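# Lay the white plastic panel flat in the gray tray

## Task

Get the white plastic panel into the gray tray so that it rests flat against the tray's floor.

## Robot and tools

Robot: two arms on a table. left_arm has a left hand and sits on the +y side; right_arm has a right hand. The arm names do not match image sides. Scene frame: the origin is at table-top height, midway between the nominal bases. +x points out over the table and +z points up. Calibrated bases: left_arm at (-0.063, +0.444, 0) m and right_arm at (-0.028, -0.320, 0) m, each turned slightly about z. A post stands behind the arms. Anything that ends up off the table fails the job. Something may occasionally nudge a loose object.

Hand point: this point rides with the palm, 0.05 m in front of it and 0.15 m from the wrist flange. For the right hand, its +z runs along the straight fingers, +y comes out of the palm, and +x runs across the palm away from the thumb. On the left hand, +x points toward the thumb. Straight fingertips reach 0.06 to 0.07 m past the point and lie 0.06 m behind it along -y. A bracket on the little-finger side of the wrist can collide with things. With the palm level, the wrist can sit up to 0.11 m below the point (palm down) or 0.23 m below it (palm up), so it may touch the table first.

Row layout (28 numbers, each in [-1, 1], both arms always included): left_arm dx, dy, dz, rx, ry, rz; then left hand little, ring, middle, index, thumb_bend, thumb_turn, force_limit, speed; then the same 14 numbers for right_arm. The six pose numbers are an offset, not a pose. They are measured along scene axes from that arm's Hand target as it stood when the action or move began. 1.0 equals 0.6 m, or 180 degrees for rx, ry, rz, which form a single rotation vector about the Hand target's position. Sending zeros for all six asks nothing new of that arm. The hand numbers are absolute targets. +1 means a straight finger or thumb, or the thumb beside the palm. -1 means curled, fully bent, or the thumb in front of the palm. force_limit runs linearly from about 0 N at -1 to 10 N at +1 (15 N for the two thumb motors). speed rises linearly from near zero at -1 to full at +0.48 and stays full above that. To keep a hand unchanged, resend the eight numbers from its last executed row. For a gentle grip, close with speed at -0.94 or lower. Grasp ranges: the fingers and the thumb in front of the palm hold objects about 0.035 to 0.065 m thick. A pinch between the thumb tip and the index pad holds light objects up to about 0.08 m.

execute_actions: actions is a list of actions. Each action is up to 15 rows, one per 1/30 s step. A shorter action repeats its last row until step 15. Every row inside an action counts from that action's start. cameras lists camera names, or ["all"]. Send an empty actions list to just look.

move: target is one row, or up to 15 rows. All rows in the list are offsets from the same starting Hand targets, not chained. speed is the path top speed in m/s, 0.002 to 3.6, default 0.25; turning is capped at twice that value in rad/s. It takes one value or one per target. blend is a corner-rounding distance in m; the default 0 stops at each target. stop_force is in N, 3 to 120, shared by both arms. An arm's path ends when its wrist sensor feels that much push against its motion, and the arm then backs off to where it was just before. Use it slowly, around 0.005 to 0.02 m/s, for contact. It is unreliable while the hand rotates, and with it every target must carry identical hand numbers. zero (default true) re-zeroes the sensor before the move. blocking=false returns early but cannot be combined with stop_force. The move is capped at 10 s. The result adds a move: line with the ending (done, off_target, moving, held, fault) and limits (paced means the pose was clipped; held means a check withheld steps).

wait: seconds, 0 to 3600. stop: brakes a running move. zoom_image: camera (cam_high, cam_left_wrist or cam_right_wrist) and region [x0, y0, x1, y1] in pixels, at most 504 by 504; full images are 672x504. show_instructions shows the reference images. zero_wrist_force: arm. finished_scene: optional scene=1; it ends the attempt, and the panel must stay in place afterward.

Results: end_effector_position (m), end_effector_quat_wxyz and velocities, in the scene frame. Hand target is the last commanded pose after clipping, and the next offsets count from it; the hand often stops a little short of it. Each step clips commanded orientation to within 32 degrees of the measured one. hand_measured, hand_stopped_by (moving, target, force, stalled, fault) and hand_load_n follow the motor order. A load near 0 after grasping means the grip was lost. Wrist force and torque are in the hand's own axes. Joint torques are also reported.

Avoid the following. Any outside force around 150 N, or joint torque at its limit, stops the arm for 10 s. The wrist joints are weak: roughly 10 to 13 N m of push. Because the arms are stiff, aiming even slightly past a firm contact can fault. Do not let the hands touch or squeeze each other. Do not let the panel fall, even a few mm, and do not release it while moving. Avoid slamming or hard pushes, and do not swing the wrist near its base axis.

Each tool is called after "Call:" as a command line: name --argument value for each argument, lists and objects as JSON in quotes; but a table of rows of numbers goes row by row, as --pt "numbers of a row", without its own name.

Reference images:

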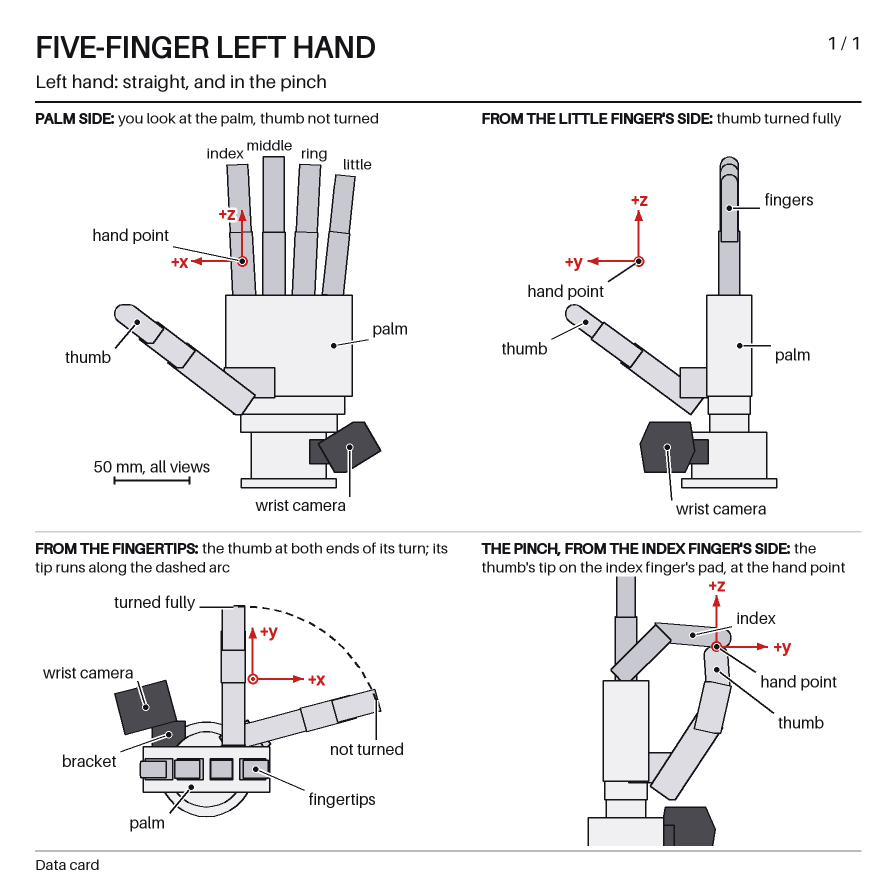

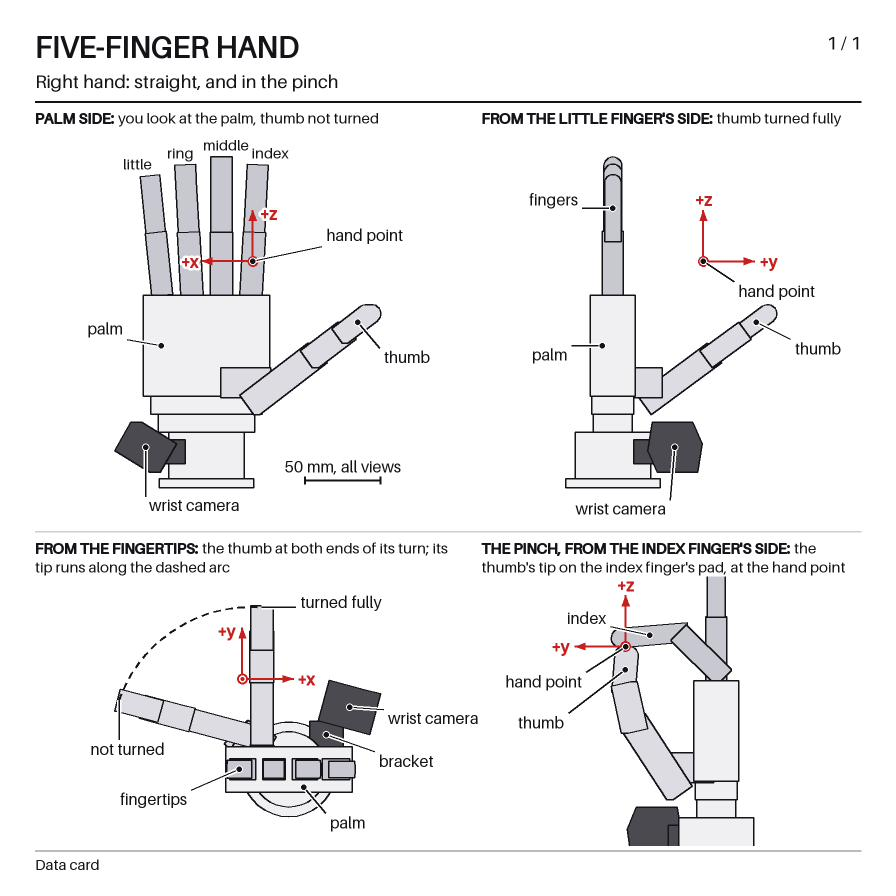

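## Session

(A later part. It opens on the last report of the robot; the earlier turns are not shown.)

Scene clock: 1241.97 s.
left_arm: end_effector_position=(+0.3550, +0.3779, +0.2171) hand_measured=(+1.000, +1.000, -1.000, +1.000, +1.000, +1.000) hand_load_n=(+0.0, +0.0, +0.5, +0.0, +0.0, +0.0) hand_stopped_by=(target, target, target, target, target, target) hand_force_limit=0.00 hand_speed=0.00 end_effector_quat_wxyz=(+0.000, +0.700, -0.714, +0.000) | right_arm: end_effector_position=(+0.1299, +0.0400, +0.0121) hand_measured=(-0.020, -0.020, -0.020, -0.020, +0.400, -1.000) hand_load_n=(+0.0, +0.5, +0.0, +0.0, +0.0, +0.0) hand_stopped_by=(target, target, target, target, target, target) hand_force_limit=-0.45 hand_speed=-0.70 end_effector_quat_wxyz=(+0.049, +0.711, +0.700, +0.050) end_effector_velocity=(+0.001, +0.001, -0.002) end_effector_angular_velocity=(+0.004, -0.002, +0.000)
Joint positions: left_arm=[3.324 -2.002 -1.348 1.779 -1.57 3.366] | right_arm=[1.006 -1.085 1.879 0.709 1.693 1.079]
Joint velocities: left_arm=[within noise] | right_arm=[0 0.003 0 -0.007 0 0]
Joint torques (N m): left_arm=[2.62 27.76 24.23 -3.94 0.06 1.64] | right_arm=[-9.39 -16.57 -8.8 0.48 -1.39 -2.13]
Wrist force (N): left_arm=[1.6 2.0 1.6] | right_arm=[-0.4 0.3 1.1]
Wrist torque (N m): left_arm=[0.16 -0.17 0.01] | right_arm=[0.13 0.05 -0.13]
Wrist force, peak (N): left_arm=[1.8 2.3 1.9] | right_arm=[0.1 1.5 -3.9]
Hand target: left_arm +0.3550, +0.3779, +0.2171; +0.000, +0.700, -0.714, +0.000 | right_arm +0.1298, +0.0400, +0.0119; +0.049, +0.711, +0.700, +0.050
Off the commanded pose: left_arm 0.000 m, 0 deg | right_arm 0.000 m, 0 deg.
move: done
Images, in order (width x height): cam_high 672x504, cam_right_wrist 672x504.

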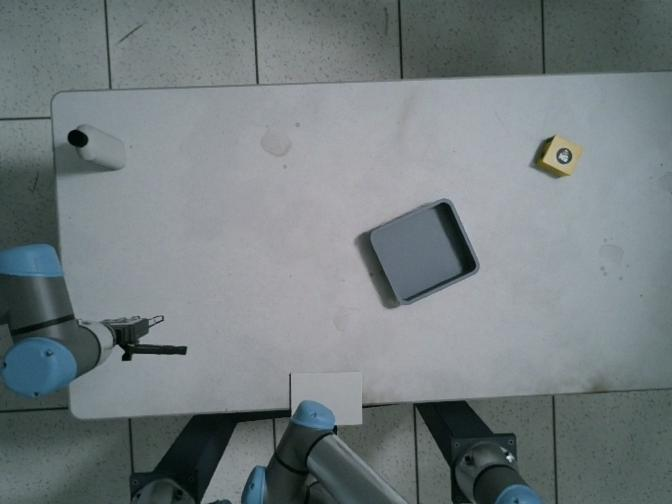

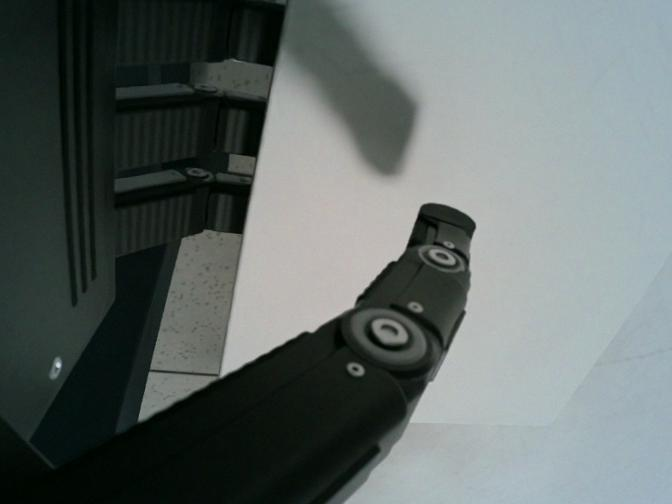

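Call:
move --target '[0,0,0,0,0,0,1,1,-1,1,1,1,0,0,0,0,0,0,0,0,-0.02,-0.02,-0.02,-0.02,-0.6,-1,-0.45,-0.88]' --cameras '["cam_right_wrist"]'

Scene clock: 1250.63 s.
left_arm: end_effector_position=(+0.3550, +0.3779, +0.2171) hand_measured=(+1.000, +1.000, -1.000, +1.000, +1.000, +1.000) hand_load_n=(+0.5, +0.0, +0.0, +0.0, +0.0, +0.0) hand_stopped_by=(target, target, target, target, target, target) hand_force_limit=0.00 hand_speed=0.00 end_effector_quat_wxyz=(+0.000, +0.700, -0.714, +0.000) | right_arm: end_effector_position=(+0.1298, +0.0400, +0.0119) hand_measured=(-0.020, -0.020, -0.020, -0.020, -0.446, -1.000) hand_load_n=(+0.0, +0.5, +0.0, +0.0, +0.0, +0.0) hand_stopped_by=(target, target, target, target, moving, target) hand_force_limit=-0.45 hand_speed=-0.88 end_effector_quat_wxyz=(+0.049, +0.711, +0.700, +0.050)
Joint positions: left_arm=[3.324 -2.002 -1.348 1.779 -1.57 3.366] | right_arm=[1.006 -1.085 1.879 0.708 1.693 1.079]
Joint torques (N m): left_arm=[3.46 26.93 22.08 -3.96 0.41 1.38] | right_arm=[-8.65 -18.09 -3.6 0.2 -1.21 -1.93]
Wrist force (N): left_arm=[1.5 2.2 1.6] | right_arm=[-0.3 0.4 0.7]
Wrist torque (N m): left_arm=[0.18 -0.16 0.00] | right_arm=[0.16 0.06 -0.13]
Wrist force, peak (N): left_arm=[1.8 2.2 1.9] | right_arm=[-0.4 0.3 1.6]
Hand target: left_arm +0.3550, +0.3779, +0.2171; +0.000, +0.700, -0.714, +0.000 | right_arm +0.1298, +0.0400, +0.0119; +0.049, +0.711, +0.700, +0.050
Off the commanded pose: left_arm 0.000 m, 0 deg | right_arm 0.000 m, 0 deg.
move: moving (right_arm; no rest 5 s after the move's start)

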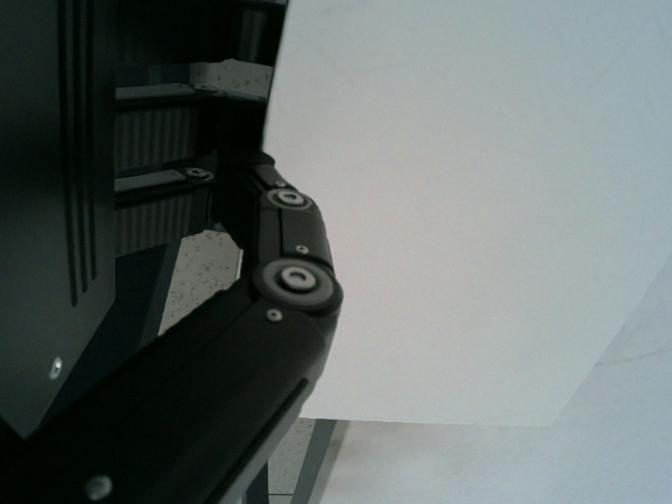

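Call:
wait --seconds 1.5 --cameras '["cam_right_wrist"]'

Scene clock: 1258.57 s.
left_arm: end_effector_position=(+0.3550, +0.3779, +0.2171) hand_measured=(+1.000, +1.000, -1.000, +1.000, +1.000, +1.000) hand_load_n=(+0.0, +0.0, +0.0, +0.0, -0.5, -0.5) hand_stopped_by=(target, target, target, target, target, target) hand_force_limit=0.00 hand_speed=0.00 end_effector_quat_wxyz=(+0.000, +0.700, -0.714, +0.000) | right_arm: end_effector_position=(+0.1298, +0.0400, +0.0119) hand_measured=(-0.020, -0.020, -0.020, -0.020, -0.600, -1.000) hand_load_n=(+0.5, +0.0, +0.0, +0.0, +0.0, +0.0) hand_stopped_by=(target, target, target, target, target, target) hand_force_limit=-0.45 hand_speed=-0.88 end_effector_quat_wxyz=(+0.049, +0.711, +0.700, +0.050)
Joint positions: left_arm=[3.324 -2.002 -1.348 1.779 -1.57 3.366] | right_arm=[1.006 -1.085 1.879 0.708 1.693 1.079]
Joint torques (N m): left_arm=[2.98 27.67 23.98 -3.87 0.39 1.38] | right_arm=[-8.52 -18.16 -4.19 0.33 -1.03 -1.85]
Wrist force (N): left_arm=[1.8 2.0 1.5] | right_arm=[-0.3 0.3 0.7]
Wrist torque (N m): left_arm=[0.16 -0.20 0.02] | right_arm=[0.13 0.04 -0.13]
Wrist force, peak (N): left_arm=[1.9 2.2 1.9] | right_arm=[0.0 0.3 1.5]
Hand target: left_arm +0.3550, +0.3779, +0.2171; +0.000, +0.700, -0.714, +0.000 | right_arm +0.1298, +0.0400, +0.0119; +0.049, +0.711, +0.700, +0.050
Off the commanded pose: left_arm 0.000 m, 0 deg | right_arm 0.000 m, 0 deg.
wait: 1.50 s; at rest from the start

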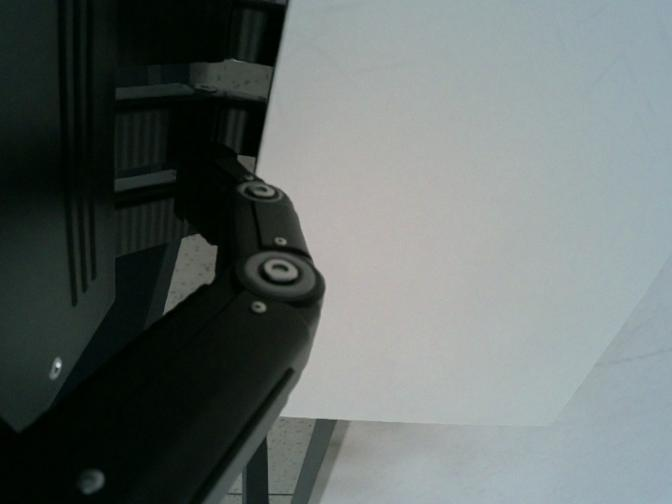

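Call:
move --pt "0 0 0 0 0 0 1 1 -1 1 1 1 0 0 0 0 0 0 0 0 -0.02 -0.02 -0.02 -0.02 0.1 -1 -0.45 -0.5" --pt "0 0 0 0 0 0 1 1 -1 1 1 1 0 0 0 0 -0.0032 0 0.0139 0 -0.02 -0.02 -0.02 -0.02 0.1 -1 -0.45 -0.5" --pt "0 0 0 0 0 0 1 1 -1 1 1 1 0 0 0 0 -0.0032 0 0.0139 0 -0.05 -0.05 -0.05 -0.05 0.1 -1 -0.45 -0.7" --pt "0 0 0 0 0 0 1 1 -1 1 1 1 0 0 0 0 -0.0032 0 0.0139 0 -0.05 -0.05 -0.05 -0.05 -0.6 -1 -0.45 -0.87" --speed 0.03 --cameras '["cam_right_wrist"]'

Scene clock: 1286.27 s.
left_arm: end_effector_position=(+0.3550, +0.3779, +0.2171) hand_measured=(+1.000, +1.000, -1.000, +1.000, +1.000, +1.000) hand_load_n=(+0.0, -0.5, +0.0, +0.0, +0.0, +0.0) hand_stopped_by=(target, target, target, target, target, target) hand_force_limit=0.00 hand_speed=0.00 end_effector_quat_wxyz=(+0.000, +0.700, -0.714, +0.000) | right_arm: end_effector_position=(+0.1298, +0.0400, +0.0100) hand_measured=(-0.050, -0.050, -0.050, -0.050, -0.352, -1.000) hand_load_n=(+0.5, +1.5, +0.5, +1.5, +4.0, +0.5) hand_stopped_by=(target, target, target, target, force, target) hand_force_limit=-0.45 hand_speed=-0.87 end_effector_quat_wxyz=(+0.034, +0.712, +0.701, +0.034)
Joint positions: left_arm=[3.324 -2.002 -1.348 1.779 -1.57 3.366] | right_arm=[0.981 -1.081 1.873 0.73 1.654 1.057]
Joint torques (N m): left_arm=[3.16 28.23 23.64 -4.09 0.9 1.34] | right_arm=[7.95 -44.32 -3.98 0.29 -0.93 2.03]
Wrist force (N): left_arm=[1.7 2.0 1.6] | right_arm=[-0.3 0.3 0.5]
Wrist torque (N m): left_arm=[0.17 -0.19 0.03] | right_arm=[0.15 0.04 0.01]
Wrist force, peak (N): left_arm=[2.0 2.3 1.8] | right_arm=[-0.5 0.2 1.5]
Hand target: left_arm +0.3550, +0.3779, +0.2171; +0.000, +0.700, -0.714, +0.000 | right_arm +0.1298, +0.0400, +0.0100; +0.034, +0.712, +0.701, +0.034
Off the commanded pose: left_arm 0.000 m, 0 deg | right_arm 0.000 m, 0 deg.
move: done

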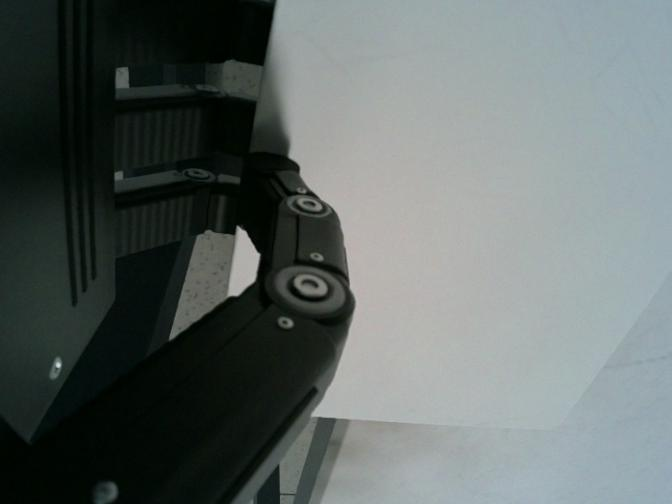

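Call:
move --target '[0,0,0,0,0,0,1,1,-1,1,1,1,0,0,0,0,0.05,0,0,0,-0.05,-0.05,-0.05,-0.05,-0.6,-1,-0.45,-0.87]' --speed 0.02 --cameras '["cam_right_wrist","cam_high"]'

Scene clock: 1293.20 s.
left_arm: end_effector_position=(+0.3550, +0.3779, +0.2171) hand_measured=(+1.000, +1.000, -1.000, +1.000, +1.000, +1.000) hand_load_n=(+0.0, +0.0, +0.0, +0.0, +0.0, +0.0) hand_stopped_by=(target, target, target, target, target, target) hand_force_limit=0.00 hand_speed=0.00 end_effector_quat_wxyz=(+0.000, +0.700, -0.714, +0.000) | right_arm: end_effector_position=(+0.1299, +0.0400, +0.0402) hand_measured=(-0.050, -0.050, -0.050, -0.050, -0.352, -1.000) hand_load_n=(+0.5, +2.0, +0.5, +3.0, +4.0, +0.5) hand_stopped_by=(target, target, target, target, force, target) hand_force_limit=-0.45 hand_speed=-0.87 end_effector_quat_wxyz=(+0.034, +0.712, +0.701, +0.034)
Joint positions: left_arm=[3.324 -2.002 -1.348 1.779 -1.57 3.366] | right_arm=[0.981 -1.132 1.852 0.802 1.654 1.057]
Joint torques (N m): left_arm=[2.12 28.94 24.02 -4.19 1.17 1.4] | right_arm=[0.34 -16.12 -9.7 0.32 1.6 1.46]
Wrist force (N): left_arm=[1.7 2.1 1.5] | right_arm=[-0.2 -0.2 1.3]
Wrist torque (N m): left_arm=[0.18 -0.20 0.02] | right_arm=[0.14 0.06 0.04]
Wrist force, peak (N): left_arm=[1.9 2.2 1.8] | right_arm=[0.0 0.2 1.7]
Hand target: left_arm +0.3550, +0.3779, +0.2171; +0.000, +0.700, -0.714, +0.000 | right_arm +0.1298, +0.0400, +0.0400; +0.034, +0.712, +0.701, +0.034
Off the commanded pose: left_arm 0.000 m, 0 deg | right_arm 0.000 m, 0 deg.
move: done
Images, in order (width x height): cam_high 672x504, cam_right_wrist 672x504.

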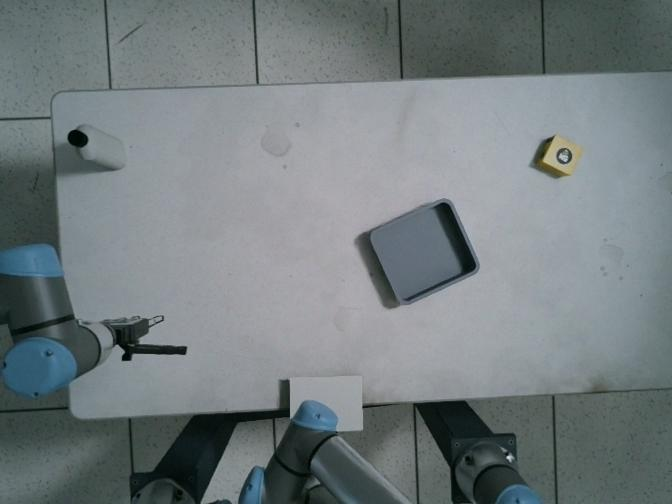

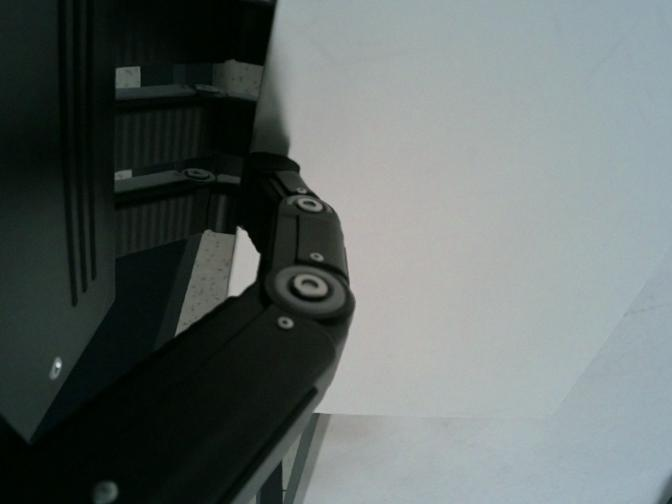

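Call:
zoom_image --camera "cam_high" --region '[340, 180, 500, 320]'

Call:
zoom_image --camera "cam_high" --region '[260, 350, 400, 450]'

Scaled by 3.150 from the camera's image (finer frame: 960x720).

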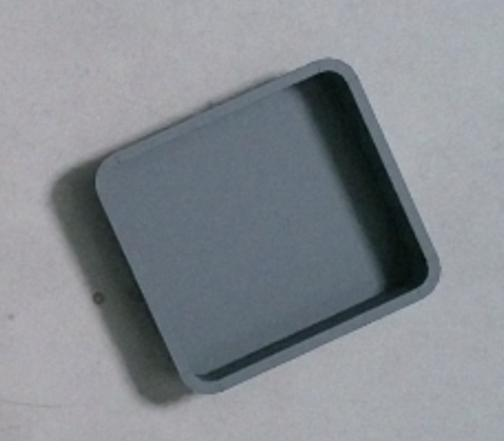

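Scaled by 3.600 from the camera's image (finer frame: 960x720).

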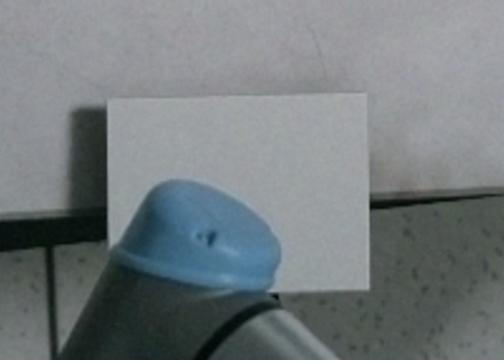

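Call:
zoom_image --camera "cam_high" --region '[365, 190, 485, 310]'

Scaled by 4.200 from the camera's image (finer frame: 960x720).

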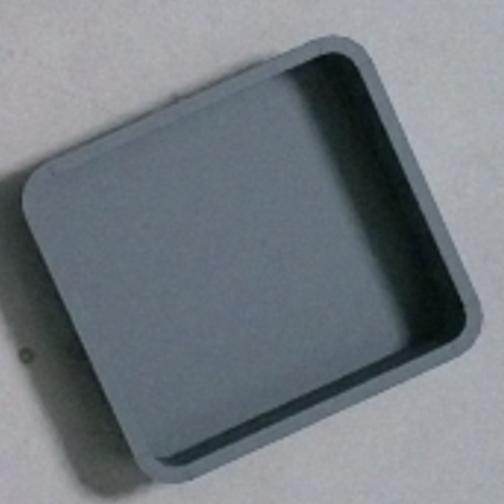

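Call:
move --pt "0 0 0 0 0 0 1 1 -1 1 1 1 0 0 0 0 0.2 0 0 0 -0.05 -0.05 -0.05 -0.05 -0.6 -1 -0.45 -0.87" --pt "0 0 0 0 0 0 1 1 -1 1 1 1 0 0 0.6173 -0.4218 0.2 0 0 0.1344 -0.05 -0.05 -0.05 -0.05 -0.6 -1 -0.45 -0.87" --speed '[0.08,0.12]' --blend '[0.03,0]' --cameras '["cam_right_wrist","cam_high"]'

Scene clock: 1444.53 s.
left_arm: end_effector_position=(+0.3550, +0.3779, +0.2171) hand_measured=(+1.000, +1.000, -1.000, +1.000, +1.000, +1.000) hand_load_n=(+0.0, +0.0, +0.5, +0.0, +0.0, +0.0) hand_stopped_by=(target, target, target, target, target, target) hand_force_limit=0.00 hand_speed=0.00 end_effector_quat_wxyz=(+0.000, +0.700, -0.714, +0.000) | right_arm: end_effector_position=(+0.5001, -0.2131, +0.1600) hand_measured=(-0.050, -0.050, -0.050, -0.050, -0.352, -1.000) hand_load_n=(+0.5, +1.5, +0.5, +3.0, +4.0, +0.5) hand_stopped_by=(target, target, target, target, force, target) hand_force_limit=-0.45 hand_speed=-0.87 end_effector_quat_wxyz=(+0.026, +0.549, +0.834, +0.041)
Joint positions: left_arm=[3.324 -2.002 -1.348 1.779 -1.57 3.366] | right_arm=[-0.135 -1.175 1.547 1.114 1.525 -0.477]
Joint torques (N m): left_arm=[4.19 26.88 23.03 -4.24 1.58 1.62] | right_arm=[-6.26 -37.17 -23.47 0.14 1.16 -2.18]
Wrist force (N): left_arm=[1.7 2.2 1.7] | right_arm=[-0.2 -0.4 1.6]
Wrist torque (N m): left_arm=[0.18 -0.19 0.02] | right_arm=[0.02 0.04 0.00]
Wrist force, peak (N): left_arm=[2.0 2.4 2.1] | right_arm=[-0.5 0.0 2.5]
Hand target: left_arm +0.3550, +0.3779, +0.2171; +0.000, +0.700, -0.714, +0.000 | right_arm +0.5002, -0.2131, +0.1600; +0.026, +0.549, +0.834, +0.041
Off the commanded pose: left_arm 0.000 m, 0 deg | right_arm 0.000 m, 0 deg.
move: done
Images, in order (width x height): cam_high 672x504, cam_right_wrist 672x504.

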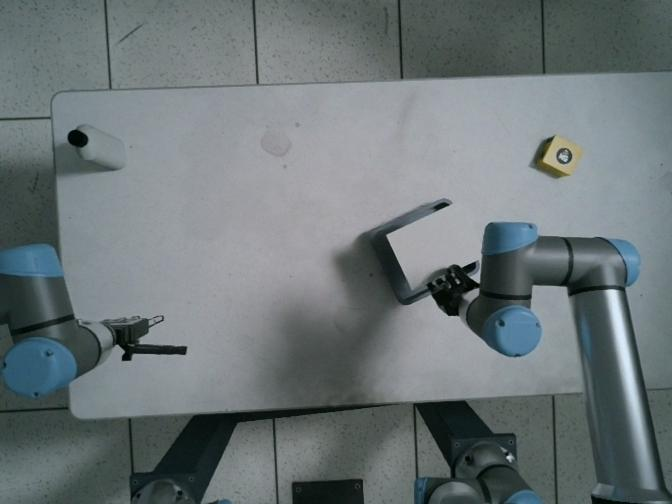

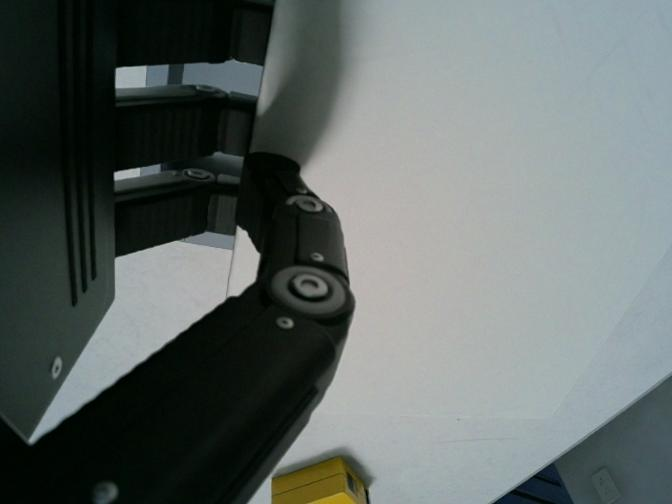

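Call:
zoom_image --camera "cam_high" --region '[360, 190, 500, 330]'

Scaled by 3.600 from the camera's image (finer frame: 960x720).

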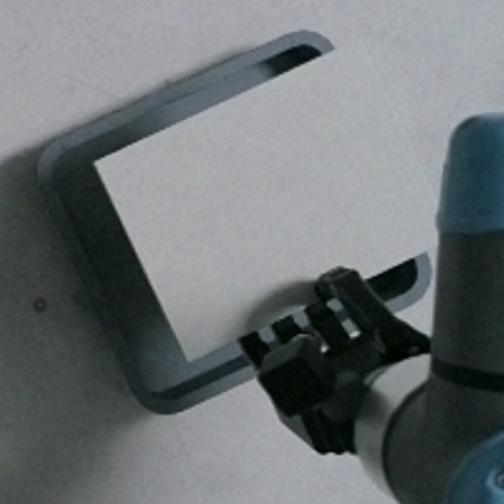

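Call:
move --target '[0,0,0,0,0,0,1,1,-1,1,1,1,0,0,0,0,-0.1333,0,0,0,-0.05,-0.05,-0.05,-0.05,-0.6,-1,-0.45,-0.87]' --speed 0.06 --cameras '["cam_right_wrist","cam_high"]'

Call:
zoom_image --camera "cam_high" --region '[360, 190, 500, 330]'

Scene clock: 1467.63 s.
left_arm: end_effector_position=(+0.3550, +0.3779, +0.2171) hand_measured=(+1.000, +1.000, -1.000, +1.000, +1.000, +1.000) hand_load_n=(+0.0, +0.0, +0.0, +0.0, +0.0, +0.0) hand_stopped_by=(target, target, target, target, target, target) hand_force_limit=0.00 hand_speed=0.00 end_effector_quat_wxyz=(+0.000, +0.700, -0.714, +0.000) | right_arm: end_effector_position=(+0.5002, -0.2131, +0.0799) hand_measured=(-0.050, -0.050, -0.050, -0.050, -0.352, -1.000) hand_load_n=(+0.5, +1.5, +0.5, +3.0, +4.0, +0.5) hand_stopped_by=(target, target, target, target, force, target) hand_force_limit=-0.45 hand_speed=-0.87 end_effector_quat_wxyz=(+0.026, +0.549, +0.834, +0.041)
Joint positions: left_arm=[3.324 -2.002 -1.348 1.779 -1.57 3.366] | right_arm=[-0.135 -1.09 1.647 0.929 1.525 -0.477]
Joint torques (N m): left_arm=[2.49 27.61 23.43 -3.97 1.74 1.48] | right_arm=[-7.78 -46.33 -24.25 4.49 0.15 -1.95]
Wrist force (N): left_arm=[1.8 2.1 1.8] | right_arm=[-0.4 -0.1 2.1]
Wrist torque (N m): left_arm=[0.17 -0.20 0.02] | right_arm=[0.06 0.08 -0.02]
Wrist force, peak (N): left_arm=[2.0 2.3 1.9] | right_arm=[-0.6 -0.2 2.4]
Hand target: left_arm +0.3550, +0.3779, +0.2171; +0.000, +0.700, -0.714, +0.000 | right_arm +0.5002, -0.2131, +0.0800; +0.026, +0.549, +0.834, +0.041
Off the commanded pose: left_arm 0.000 m, 0 deg | right_arm 0.000 m, 0 deg.
move: done
Images, in order (width x height): cam_high 672x504, cam_right_wrist 672x504.

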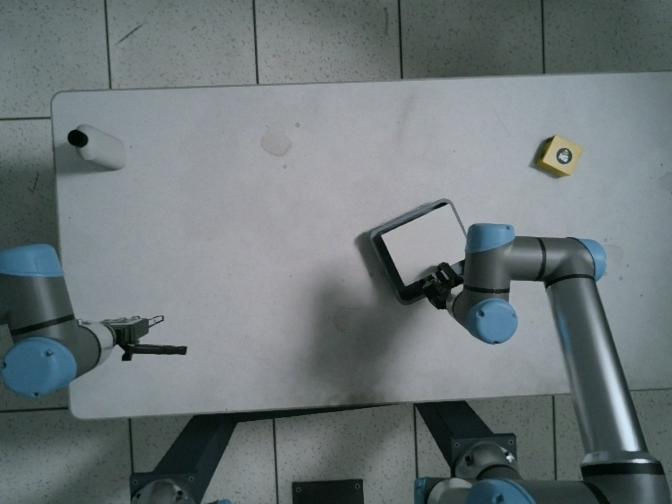

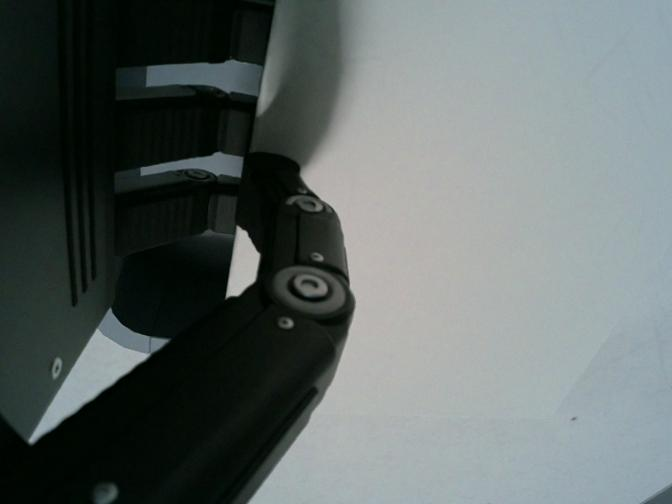

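Scaled by 3.600 from the camera's image (finer frame: 960x720).

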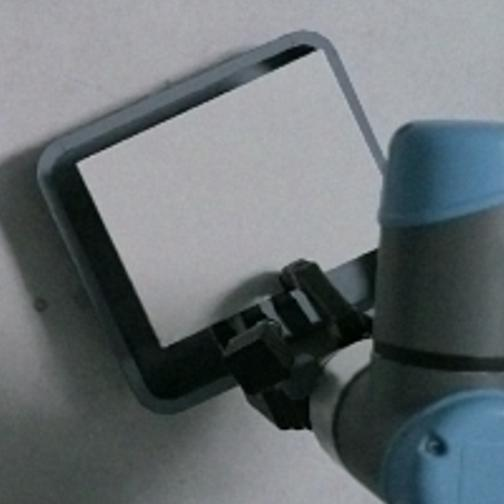

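Call:
zoom_image --camera "cam_high" --region '[365, 190, 485, 310]'

Scaled by 4.200 from the camera's image (finer frame: 960x720).

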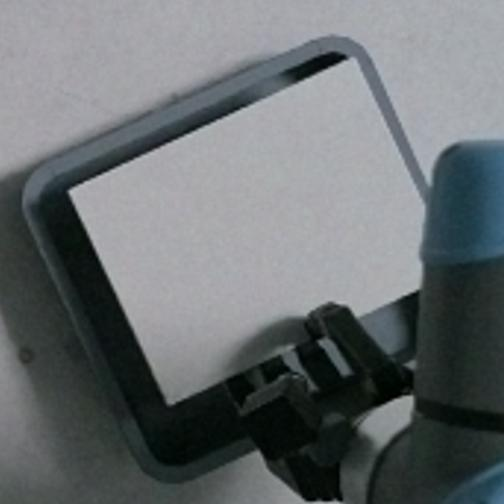

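Call:
zoom_image --camera "cam_high" --region '[430, 190, 480, 240]'

Call:
zoom_image --camera "cam_high" --region '[370, 220, 420, 300]'

Scaled by 10.080 from the camera's image (finer frame: 960x720).

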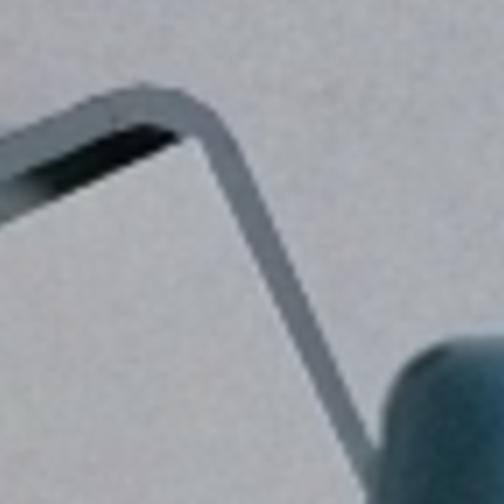

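Scaled by 6.300 from the camera's image (finer frame: 960x720).

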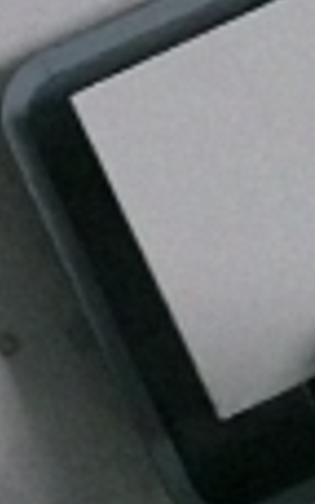

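Call:
move --pt "0 0 0 0 0 0 1 1 -1 1 1 1 0 0 -0.0028 0.0068 0 -0.02087 0.04847 0 -0.05 -0.05 -0.05 -0.05 -0.6 -1 -0.45 -0.87" --pt "0 0 0 0 0 0 1 1 -1 1 1 1 0 0 -0.0028 0.0068 -0.05 -0.02087 0.04847 0 -0.05 -0.05 -0.05 -0.05 -0.6 -1 -0.45 -0.87" --speed 0.04 --cameras '["cam_right_wrist","cam_high"]'

Call:
zoom_image --camera "cam_high" --region '[365, 190, 485, 310]'

Scene clock: 1527.70 s.
left_arm: end_effector_position=(+0.3550, +0.3779, +0.2171) hand_measured=(+1.000, +1.000, -1.000, +1.000, +1.000, +1.000) hand_load_n=(+0.0, +0.0, +0.5, +0.0, +0.0, +0.0) hand_stopped_by=(target, target, target, target, target, target) hand_force_limit=0.00 hand_speed=0.00 end_effector_quat_wxyz=(+0.000, +0.700, -0.714, +0.000) | right_arm: end_effector_position=(+0.4985, -0.2090, +0.0498) hand_measured=(-0.050, -0.050, -0.050, -0.050, -0.352, -1.000) hand_load_n=(+0.5, +1.5, +0.5, +3.0, +4.0, +0.5) hand_stopped_by=(target, target, target, target, force, target) hand_force_limit=-0.45 hand_speed=-0.87 end_effector_quat_wxyz=(-0.020, +0.549, +0.835, -0.029) end_effector_velocity=(+0.000, +0.000, +0.002) end_effector_angular_velocity=(+0.000, +0.002, +0.000)
Joint positions: left_arm=[3.324 -2.002 -1.348 1.779 -1.57 3.366] | right_arm=[-0.086 -0.963 1.54 1.058 1.598 -0.429]
Joint velocities: left_arm=[within noise] | right_arm=[0 -0.003 -0.001 0.006 0 0]
Joint torques (N m): left_arm=[2.18 27.03 23.94 -4.07 2.01 1.43] | right_arm=[-8.61 -50.68 -23.17 5.27 -1.39 -2.07]
Wrist force (N): left_arm=[1.7 2.6 1.7] | right_arm=[-0.4 0.5 1.5]
Wrist torque (N m): left_arm=[0.25 -0.18 0.00] | right_arm=[0.24 0.07 -0.05]
Wrist force, peak (N): left_arm=[1.9 2.3 2.1] | right_arm=[-0.7 0.0 2.3]
Hand target: left_arm +0.3550, +0.3779, +0.2171; +0.000, +0.700, -0.714, +0.000 | right_arm +0.4985, -0.2090, +0.0500; -0.020, +0.549, +0.835, -0.029
Off the commanded pose: left_arm 0.000 m, 0 deg | right_arm 0.000 m, 0 deg.
move: done
Images, in order (width x height): cam_high 672x504, cam_right_wrist 672x504.

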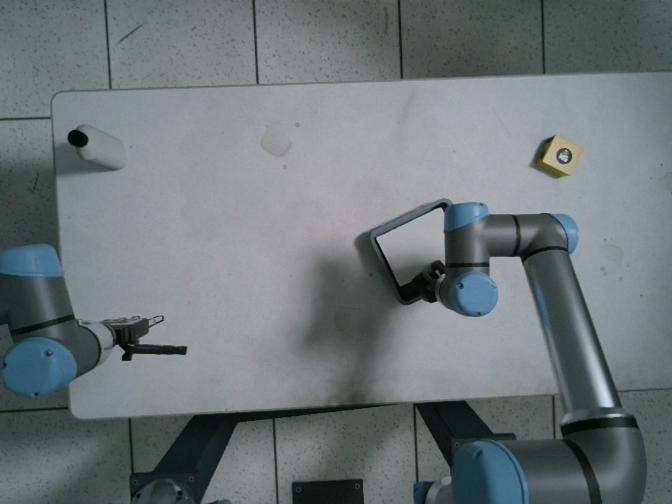

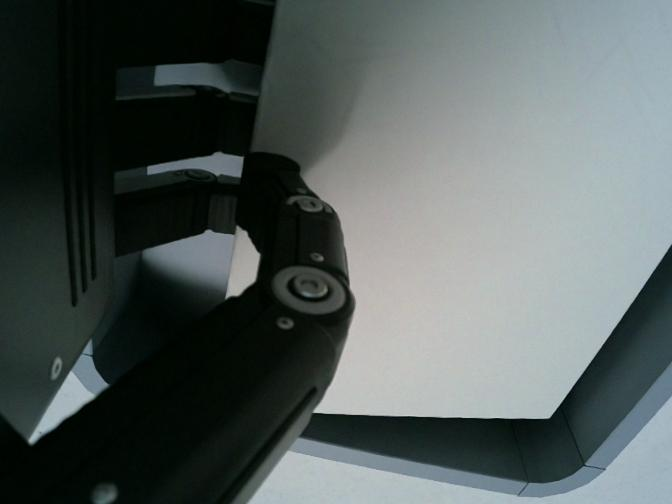

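Scaled by 4.200 from the camera's image (finer frame: 960x720).

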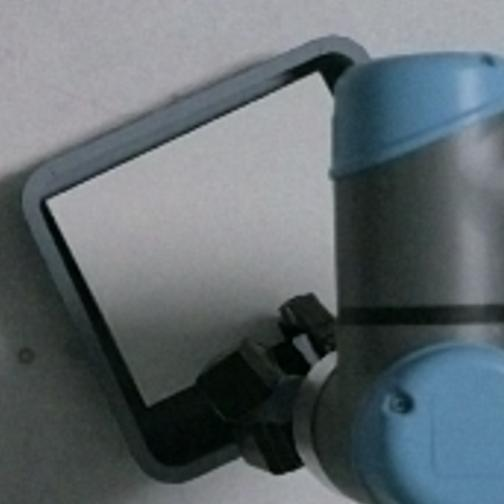

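Call:
zoom_image --camera "cam_high" --region '[366, 215, 406, 300]'

Call:
zoom_image --camera "cam_high" --region '[425, 190, 465, 230]'

Scaled by 5.929 from the camera's image (finer frame: 960x720).

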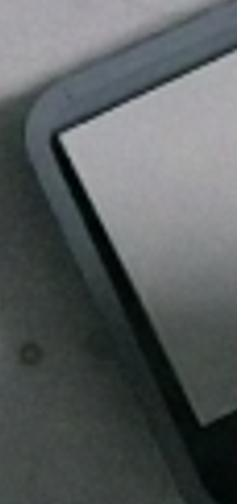

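Scaled by 12.600 from the camera's image (finer frame: 960x720).

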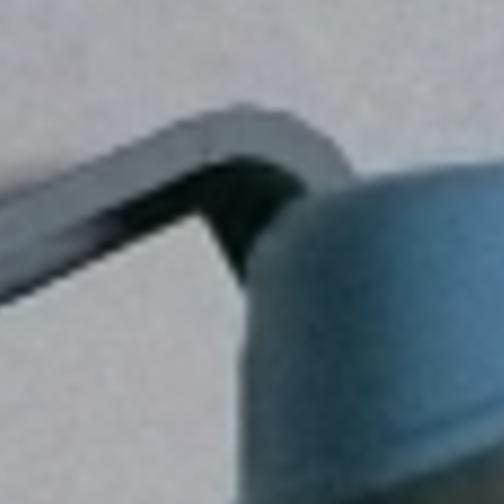

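Call:
move --target '[0,0,0,0,0,0,1,1,-1,1,1,1,0,0,0.0016,-0.0039,-0.0217,0,0,0,-0.05,-0.05,-0.05,-0.05,-0.6,-1,-0.45,-0.87]' --speed 0.02 --cameras '["cam_right_wrist"]'

Scene clock: 1565.03 s.
left_arm: end_effector_position=(+0.3550, +0.3779, +0.2171) hand_measured=(+1.000, +1.000, -1.000, +1.000, +1.000, +1.000) hand_load_n=(+0.0, +0.0, +0.0, +0.0, -0.5, +0.0) hand_stopped_by=(target, target, target, target, target, target) hand_force_limit=0.00 hand_speed=0.00 end_effector_quat_wxyz=(+0.000, +0.700, -0.714, +0.000) | right_arm: end_effector_position=(+0.4995, -0.2114, +0.0368) hand_measured=(-0.050, -0.050, -0.050, -0.050, -0.352, -1.000) hand_load_n=(+0.5, +2.0, +0.5, +3.0, +4.0, +0.5) hand_stopped_by=(target, target, target, target, force, target) hand_force_limit=-0.45 hand_speed=-0.87 end_effector_quat_wxyz=(-0.020, +0.549, +0.835, -0.029)
Joint positions: left_arm=[3.324 -2.002 -1.348 1.779 -1.57 3.366] | right_arm=[-0.091 -0.946 1.549 1.031 1.599 -0.434]
Joint torques (N m): left_arm=[2.79 28.37 23.92 -3.85 2.52 1.66] | right_arm=[-1.56 -50.79 -15.78 4.71 1.19 -1.15]
Wrist force (N): left_arm=[1.7 2.2 1.8] | right_arm=[-0.1 0.2 1.8]
Wrist torque (N m): left_arm=[0.17 -0.18 0.01] | right_arm=[0.16 0.02 -0.06]
Wrist force, peak (N): left_arm=[2.2 2.4 1.8] | right_arm=[-0.2 0.5 2.0]
Hand target: left_arm +0.3550, +0.3779, +0.2171; +0.000, +0.700, -0.714, +0.000 | right_arm +0.4995, -0.2114, +0.0370; -0.020, +0.549, +0.835, -0.029
Off the commanded pose: left_arm 0.000 m, 0 deg | right_arm 0.000 m, 0 deg.
move: done

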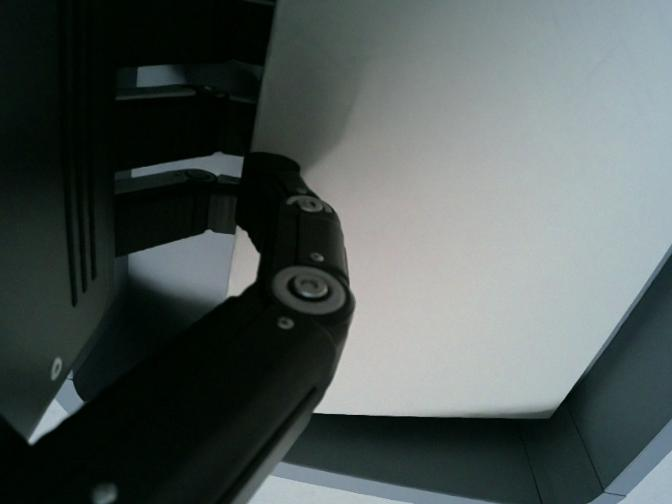

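Call:
move --target '[0,0,0,0,0,0,1,1,-1,1,1,1,0,0,0,0,-0.0042,0,0,0,-0.05,-0.05,-0.05,-0.05,-0.6,-1,-0.45,-0.87]' --speed 0.01 --cameras '[]'

Call:
move --target '[0,0,0,0,0,0,1,1,-1,1,1,1,0,0,0,0,-0.0033,0,0,0,-0.05,-0.05,-0.05,-0.05,-0.6,-1,-0.45,-0.87]' --speed 0.01 --cameras '["cam_right_wrist"]'

Scene clock: 1571.47 s.
left_arm: end_effector_position=(+0.3550, +0.3779, +0.2171) hand_measured=(+1.000, +1.000, -1.000, +1.000, +1.000, +1.000) hand_load_n=(+0.0, +0.0, +0.0, +0.0, -0.5, +0.0) hand_stopped_by=(target, target, target, target, target, target) hand_force_limit=0.00 hand_speed=0.00 end_effector_quat_wxyz=(+0.000, +0.700, -0.714, +0.000) | right_arm: end_effector_position=(+0.4995, -0.2114, +0.0344) hand_measured=(-0.050, -0.050, -0.050, -0.050, -0.352, -1.000) hand_load_n=(+0.0, +2.0, +0.0, +3.0, +4.0, +0.5) hand_stopped_by=(target, target, target, target, force, target) hand_force_limit=-0.45 hand_speed=-0.87 end_effector_quat_wxyz=(-0.020, +0.549, +0.835, -0.029)
Joint positions: left_arm=[3.324 -2.002 -1.348 1.779 -1.57 3.366] | right_arm=[-0.091 -0.942 1.551 1.026 1.599 -0.434]
Joint torques (N m): left_arm=[2.07 28.94 23.8 -3.99 2.68 1.36] | right_arm=[6.26 -35.03 -9.91 3.47 1.02 1.92]
Wrist force (N): left_arm=[1.8 2.2 1.7] | right_arm=[-0.3 0.5 1.7]
Wrist torque (N m): left_arm=[0.19 -0.20 0.02] | right_arm=[0.21 0.04 -0.06]
Wrist force, peak (N): left_arm=[2.0 2.6 1.7] | right_arm=[-0.3 0.5 2.2]
Hand target: left_arm +0.3550, +0.3779, +0.2171; +0.000, +0.700, -0.714, +0.000 | right_arm +0.4995, -0.2114, +0.0345; -0.020, +0.549, +0.835, -0.029
Off the commanded pose: left_arm 0.000 m, 0 deg | right_arm 0.000 m, 0 deg.
move: done

Scene clock: 1571.97 s.
left_arm: end_effector_position=(+0.3550, +0.3779, +0.2171) hand_measured=(+1.000, +1.000, -1.000, +1.000, +1.000, +1.000) hand_load_n=(+0.0, +0.0, +0.5, +0.0, +0.0, +0.0) hand_stopped_by=(target, target, target, target, target, target) hand_force_limit=0.00 hand_speed=0.00 end_effector_quat_wxyz=(+0.000, +0.700, -0.714, +0.000) | right_arm: end_effector_position=(+0.4995, -0.2114, +0.0324) hand_measured=(-0.050, -0.050, -0.050, -0.050, -0.352, -1.000) hand_load_n=(+0.5, +1.5, +0.0, +2.0, +3.0, +0.0) hand_stopped_by=(target, target, target, target, force, target) hand_force_limit=-0.45 hand_speed=-0.87 end_effector_quat_wxyz=(-0.020, +0.549, +0.835, -0.029)
Joint positions: left_arm=[3.324 -2.002 -1.348 1.779 -1.57 3.366] | right_arm=[-0.091 -0.94 1.552 1.022 1.599 -0.434]
Joint torques (N m): left_arm=[1.33 26.7 23.27 -3.99 2.68 1.44] | right_arm=[5.83 -38.22 -11.58 3.92 1.05 2.09]
Wrist force (N): left_arm=[1.9 2.5 1.8] | right_arm=[0.0 0.6 0.9]
Wrist torque (N m): left_arm=[0.21 -0.21 0.02] | right_arm=[0.21 -0.02 -0.04]
Wrist force, peak (N): left_arm=[1.9 2.5 1.8] | right_arm=[-0.5 0.7 1.6]
Hand target: left_arm +0.3550, +0.3779, +0.2171; +0.000, +0.700, -0.714, +0.000 | right_arm +0.4995, -0.2114, +0.0325; -0.020, +0.549, +0.835, -0.029
Off the commanded pose: left_arm 0.000 m, 0 deg | right_arm 0.000 m, 0 deg.
move: done

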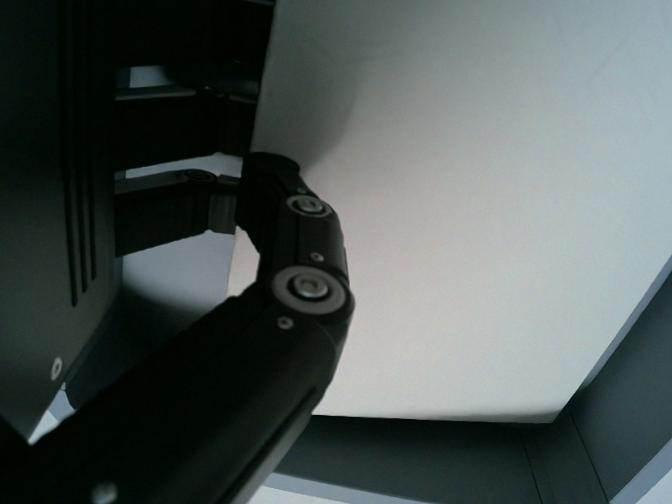

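Call:
move --pt "0 0 0 0 0 0 1 1 -1 1 1 1 0 0 0 0 0 0 0 0 -0.05 -0.05 -0.05 -0.05 -0.2 -1 -0.45 -0.8" --pt "0 0 0 0 0 0 1 1 -1 1 1 1 0 0 0 0 0 0 0 0 -0.05 -0.05 -0.05 -0.05 0.9 -1 -0.45 -0.3" --speed 0.01 --cameras '["cam_right_wrist"]'

Scene clock: 1586.20 s.
left_arm: end_effector_position=(+0.3550, +0.3779, +0.2171) hand_measured=(+1.000, +1.000, -1.000, +1.000, +1.000, +1.000) hand_load_n=(+0.0, +0.0, +0.0, +0.0, +0.0, +0.0) hand_stopped_by=(target, target, target, target, target, target) hand_force_limit=0.00 hand_speed=0.00 end_effector_quat_wxyz=(+0.000, +0.700, -0.714, +0.000) | right_arm: end_effector_position=(+0.4995, -0.2114, +0.0325) hand_measured=(-0.050, -0.050, -0.050, -0.050, +0.900, -1.000) hand_load_n=(+0.0, +0.5, +0.0, +0.0, +0.0, +0.0) hand_stopped_by=(target, target, target, target, target, target) hand_force_limit=-0.45 hand_speed=-0.30 end_effector_quat_wxyz=(-0.020, +0.549, +0.835, -0.029)
Joint positions: left_arm=[3.324 -2.002 -1.348 1.779 -1.57 3.366] | right_arm=[-0.091 -0.94 1.552 1.022 1.599 -0.434]
Joint torques (N m): left_arm=[2.52 27.74 23.33 -4.06 2.84 1.38] | right_arm=[6.3 -49.92 -21.63 4.53 0.8 1.67]
Wrist force (N): left_arm=[1.9 2.2 1.8] | right_arm=[0.1 0.6 0.7]
Wrist torque (N m): left_arm=[0.17 -0.20 0.02] | right_arm=[0.21 -0.01 -0.04]
Wrist force, peak (N): left_arm=[2.0 2.5 1.9] | right_arm=[-0.4 0.6 1.7]
Hand target: left_arm +0.3550, +0.3779, +0.2171; +0.000, +0.700, -0.714, +0.000 | right_arm +0.4995, -0.2114, +0.0325; -0.020, +0.549, +0.835, -0.029
Off the commanded pose: left_arm 0.000 m, 0 deg | right_arm 0.000 m, 0 deg.
move: done

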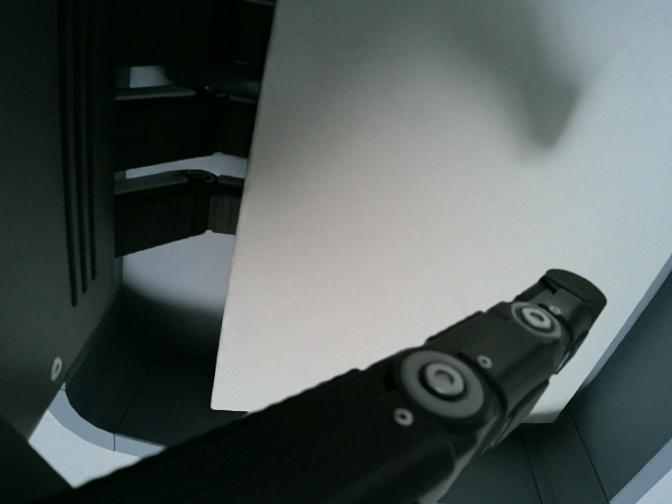

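Call:
move --target '[0,0,0,0,0,0,1,1,-1,1,1,1,0,0,0,0,-0.0133,0,0,0,-0.05,-0.05,-0.05,-0.05,0.9,-1,-0.45,-0.3]' --speed 0.004 --stop_force 3 --cameras '["cam_right_wrist"]'

Scene clock: 1595.70 s.
left_arm: end_effector_position=(+0.3550, +0.3779, +0.2171) hand_measured=(+1.000, +1.000, -1.000, +1.000, +1.000, +1.000) hand_load_n=(+0.0, +0.0, +0.0, +0.0, -0.5, +0.0) hand_stopped_by=(target, target, target, target, target, target) hand_force_limit=0.00 hand_speed=0.00 end_effector_quat_wxyz=(+0.000, +0.700, -0.714, +0.000) | right_arm: end_effector_position=(+0.4995, -0.2114, +0.0245) hand_measured=(-0.050, -0.050, -0.050, -0.050, +0.900, -1.000) hand_load_n=(+0.0, +0.0, +0.0, +0.0, +0.0, +0.0) hand_stopped_by=(target, target, target, target, target, target) hand_force_limit=-0.45 hand_speed=-0.30 end_effector_quat_wxyz=(-0.020, +0.549, +0.835, -0.029)
Joint positions: left_arm=[3.324 -2.002 -1.348 1.779 -1.57 3.366] | right_arm=[-0.091 -0.929 1.557 1.006 1.599 -0.434]
Joint torques (N m): left_arm=[1.44 27.2 23.34 -4.06 2.81 1.48] | right_arm=[6 -35 -9.74 4.11 0.69 1.26]
Wrist force (N): left_arm=[1.9 2.4 1.9] | right_arm=[0.1 1.7 -0.7]
Wrist torque (N m): left_arm=[0.20 -0.21 0.02] | right_arm=[0.38 0.07 0.07]
Wrist force, peak (N): left_arm=[2.0 2.4 2.0] | right_arm=[0.3 1.9 -1.7]
Hand target: left_arm +0.3550, +0.3779, +0.2171; +0.000, +0.700, -0.714, +0.000 | right_arm +0.4995, -0.2114, +0.0245; -0.020, +0.549, +0.835, -0.029
Off the commanded pose: left_arm 0.000 m, 0 deg | right_arm 0.000 m, 0 deg.
move: done

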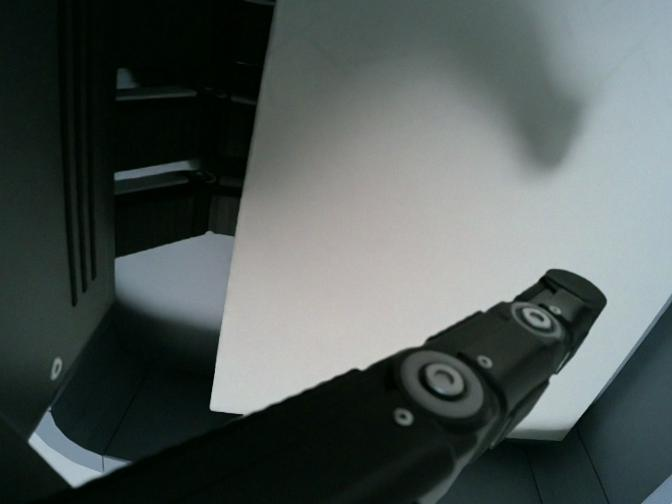

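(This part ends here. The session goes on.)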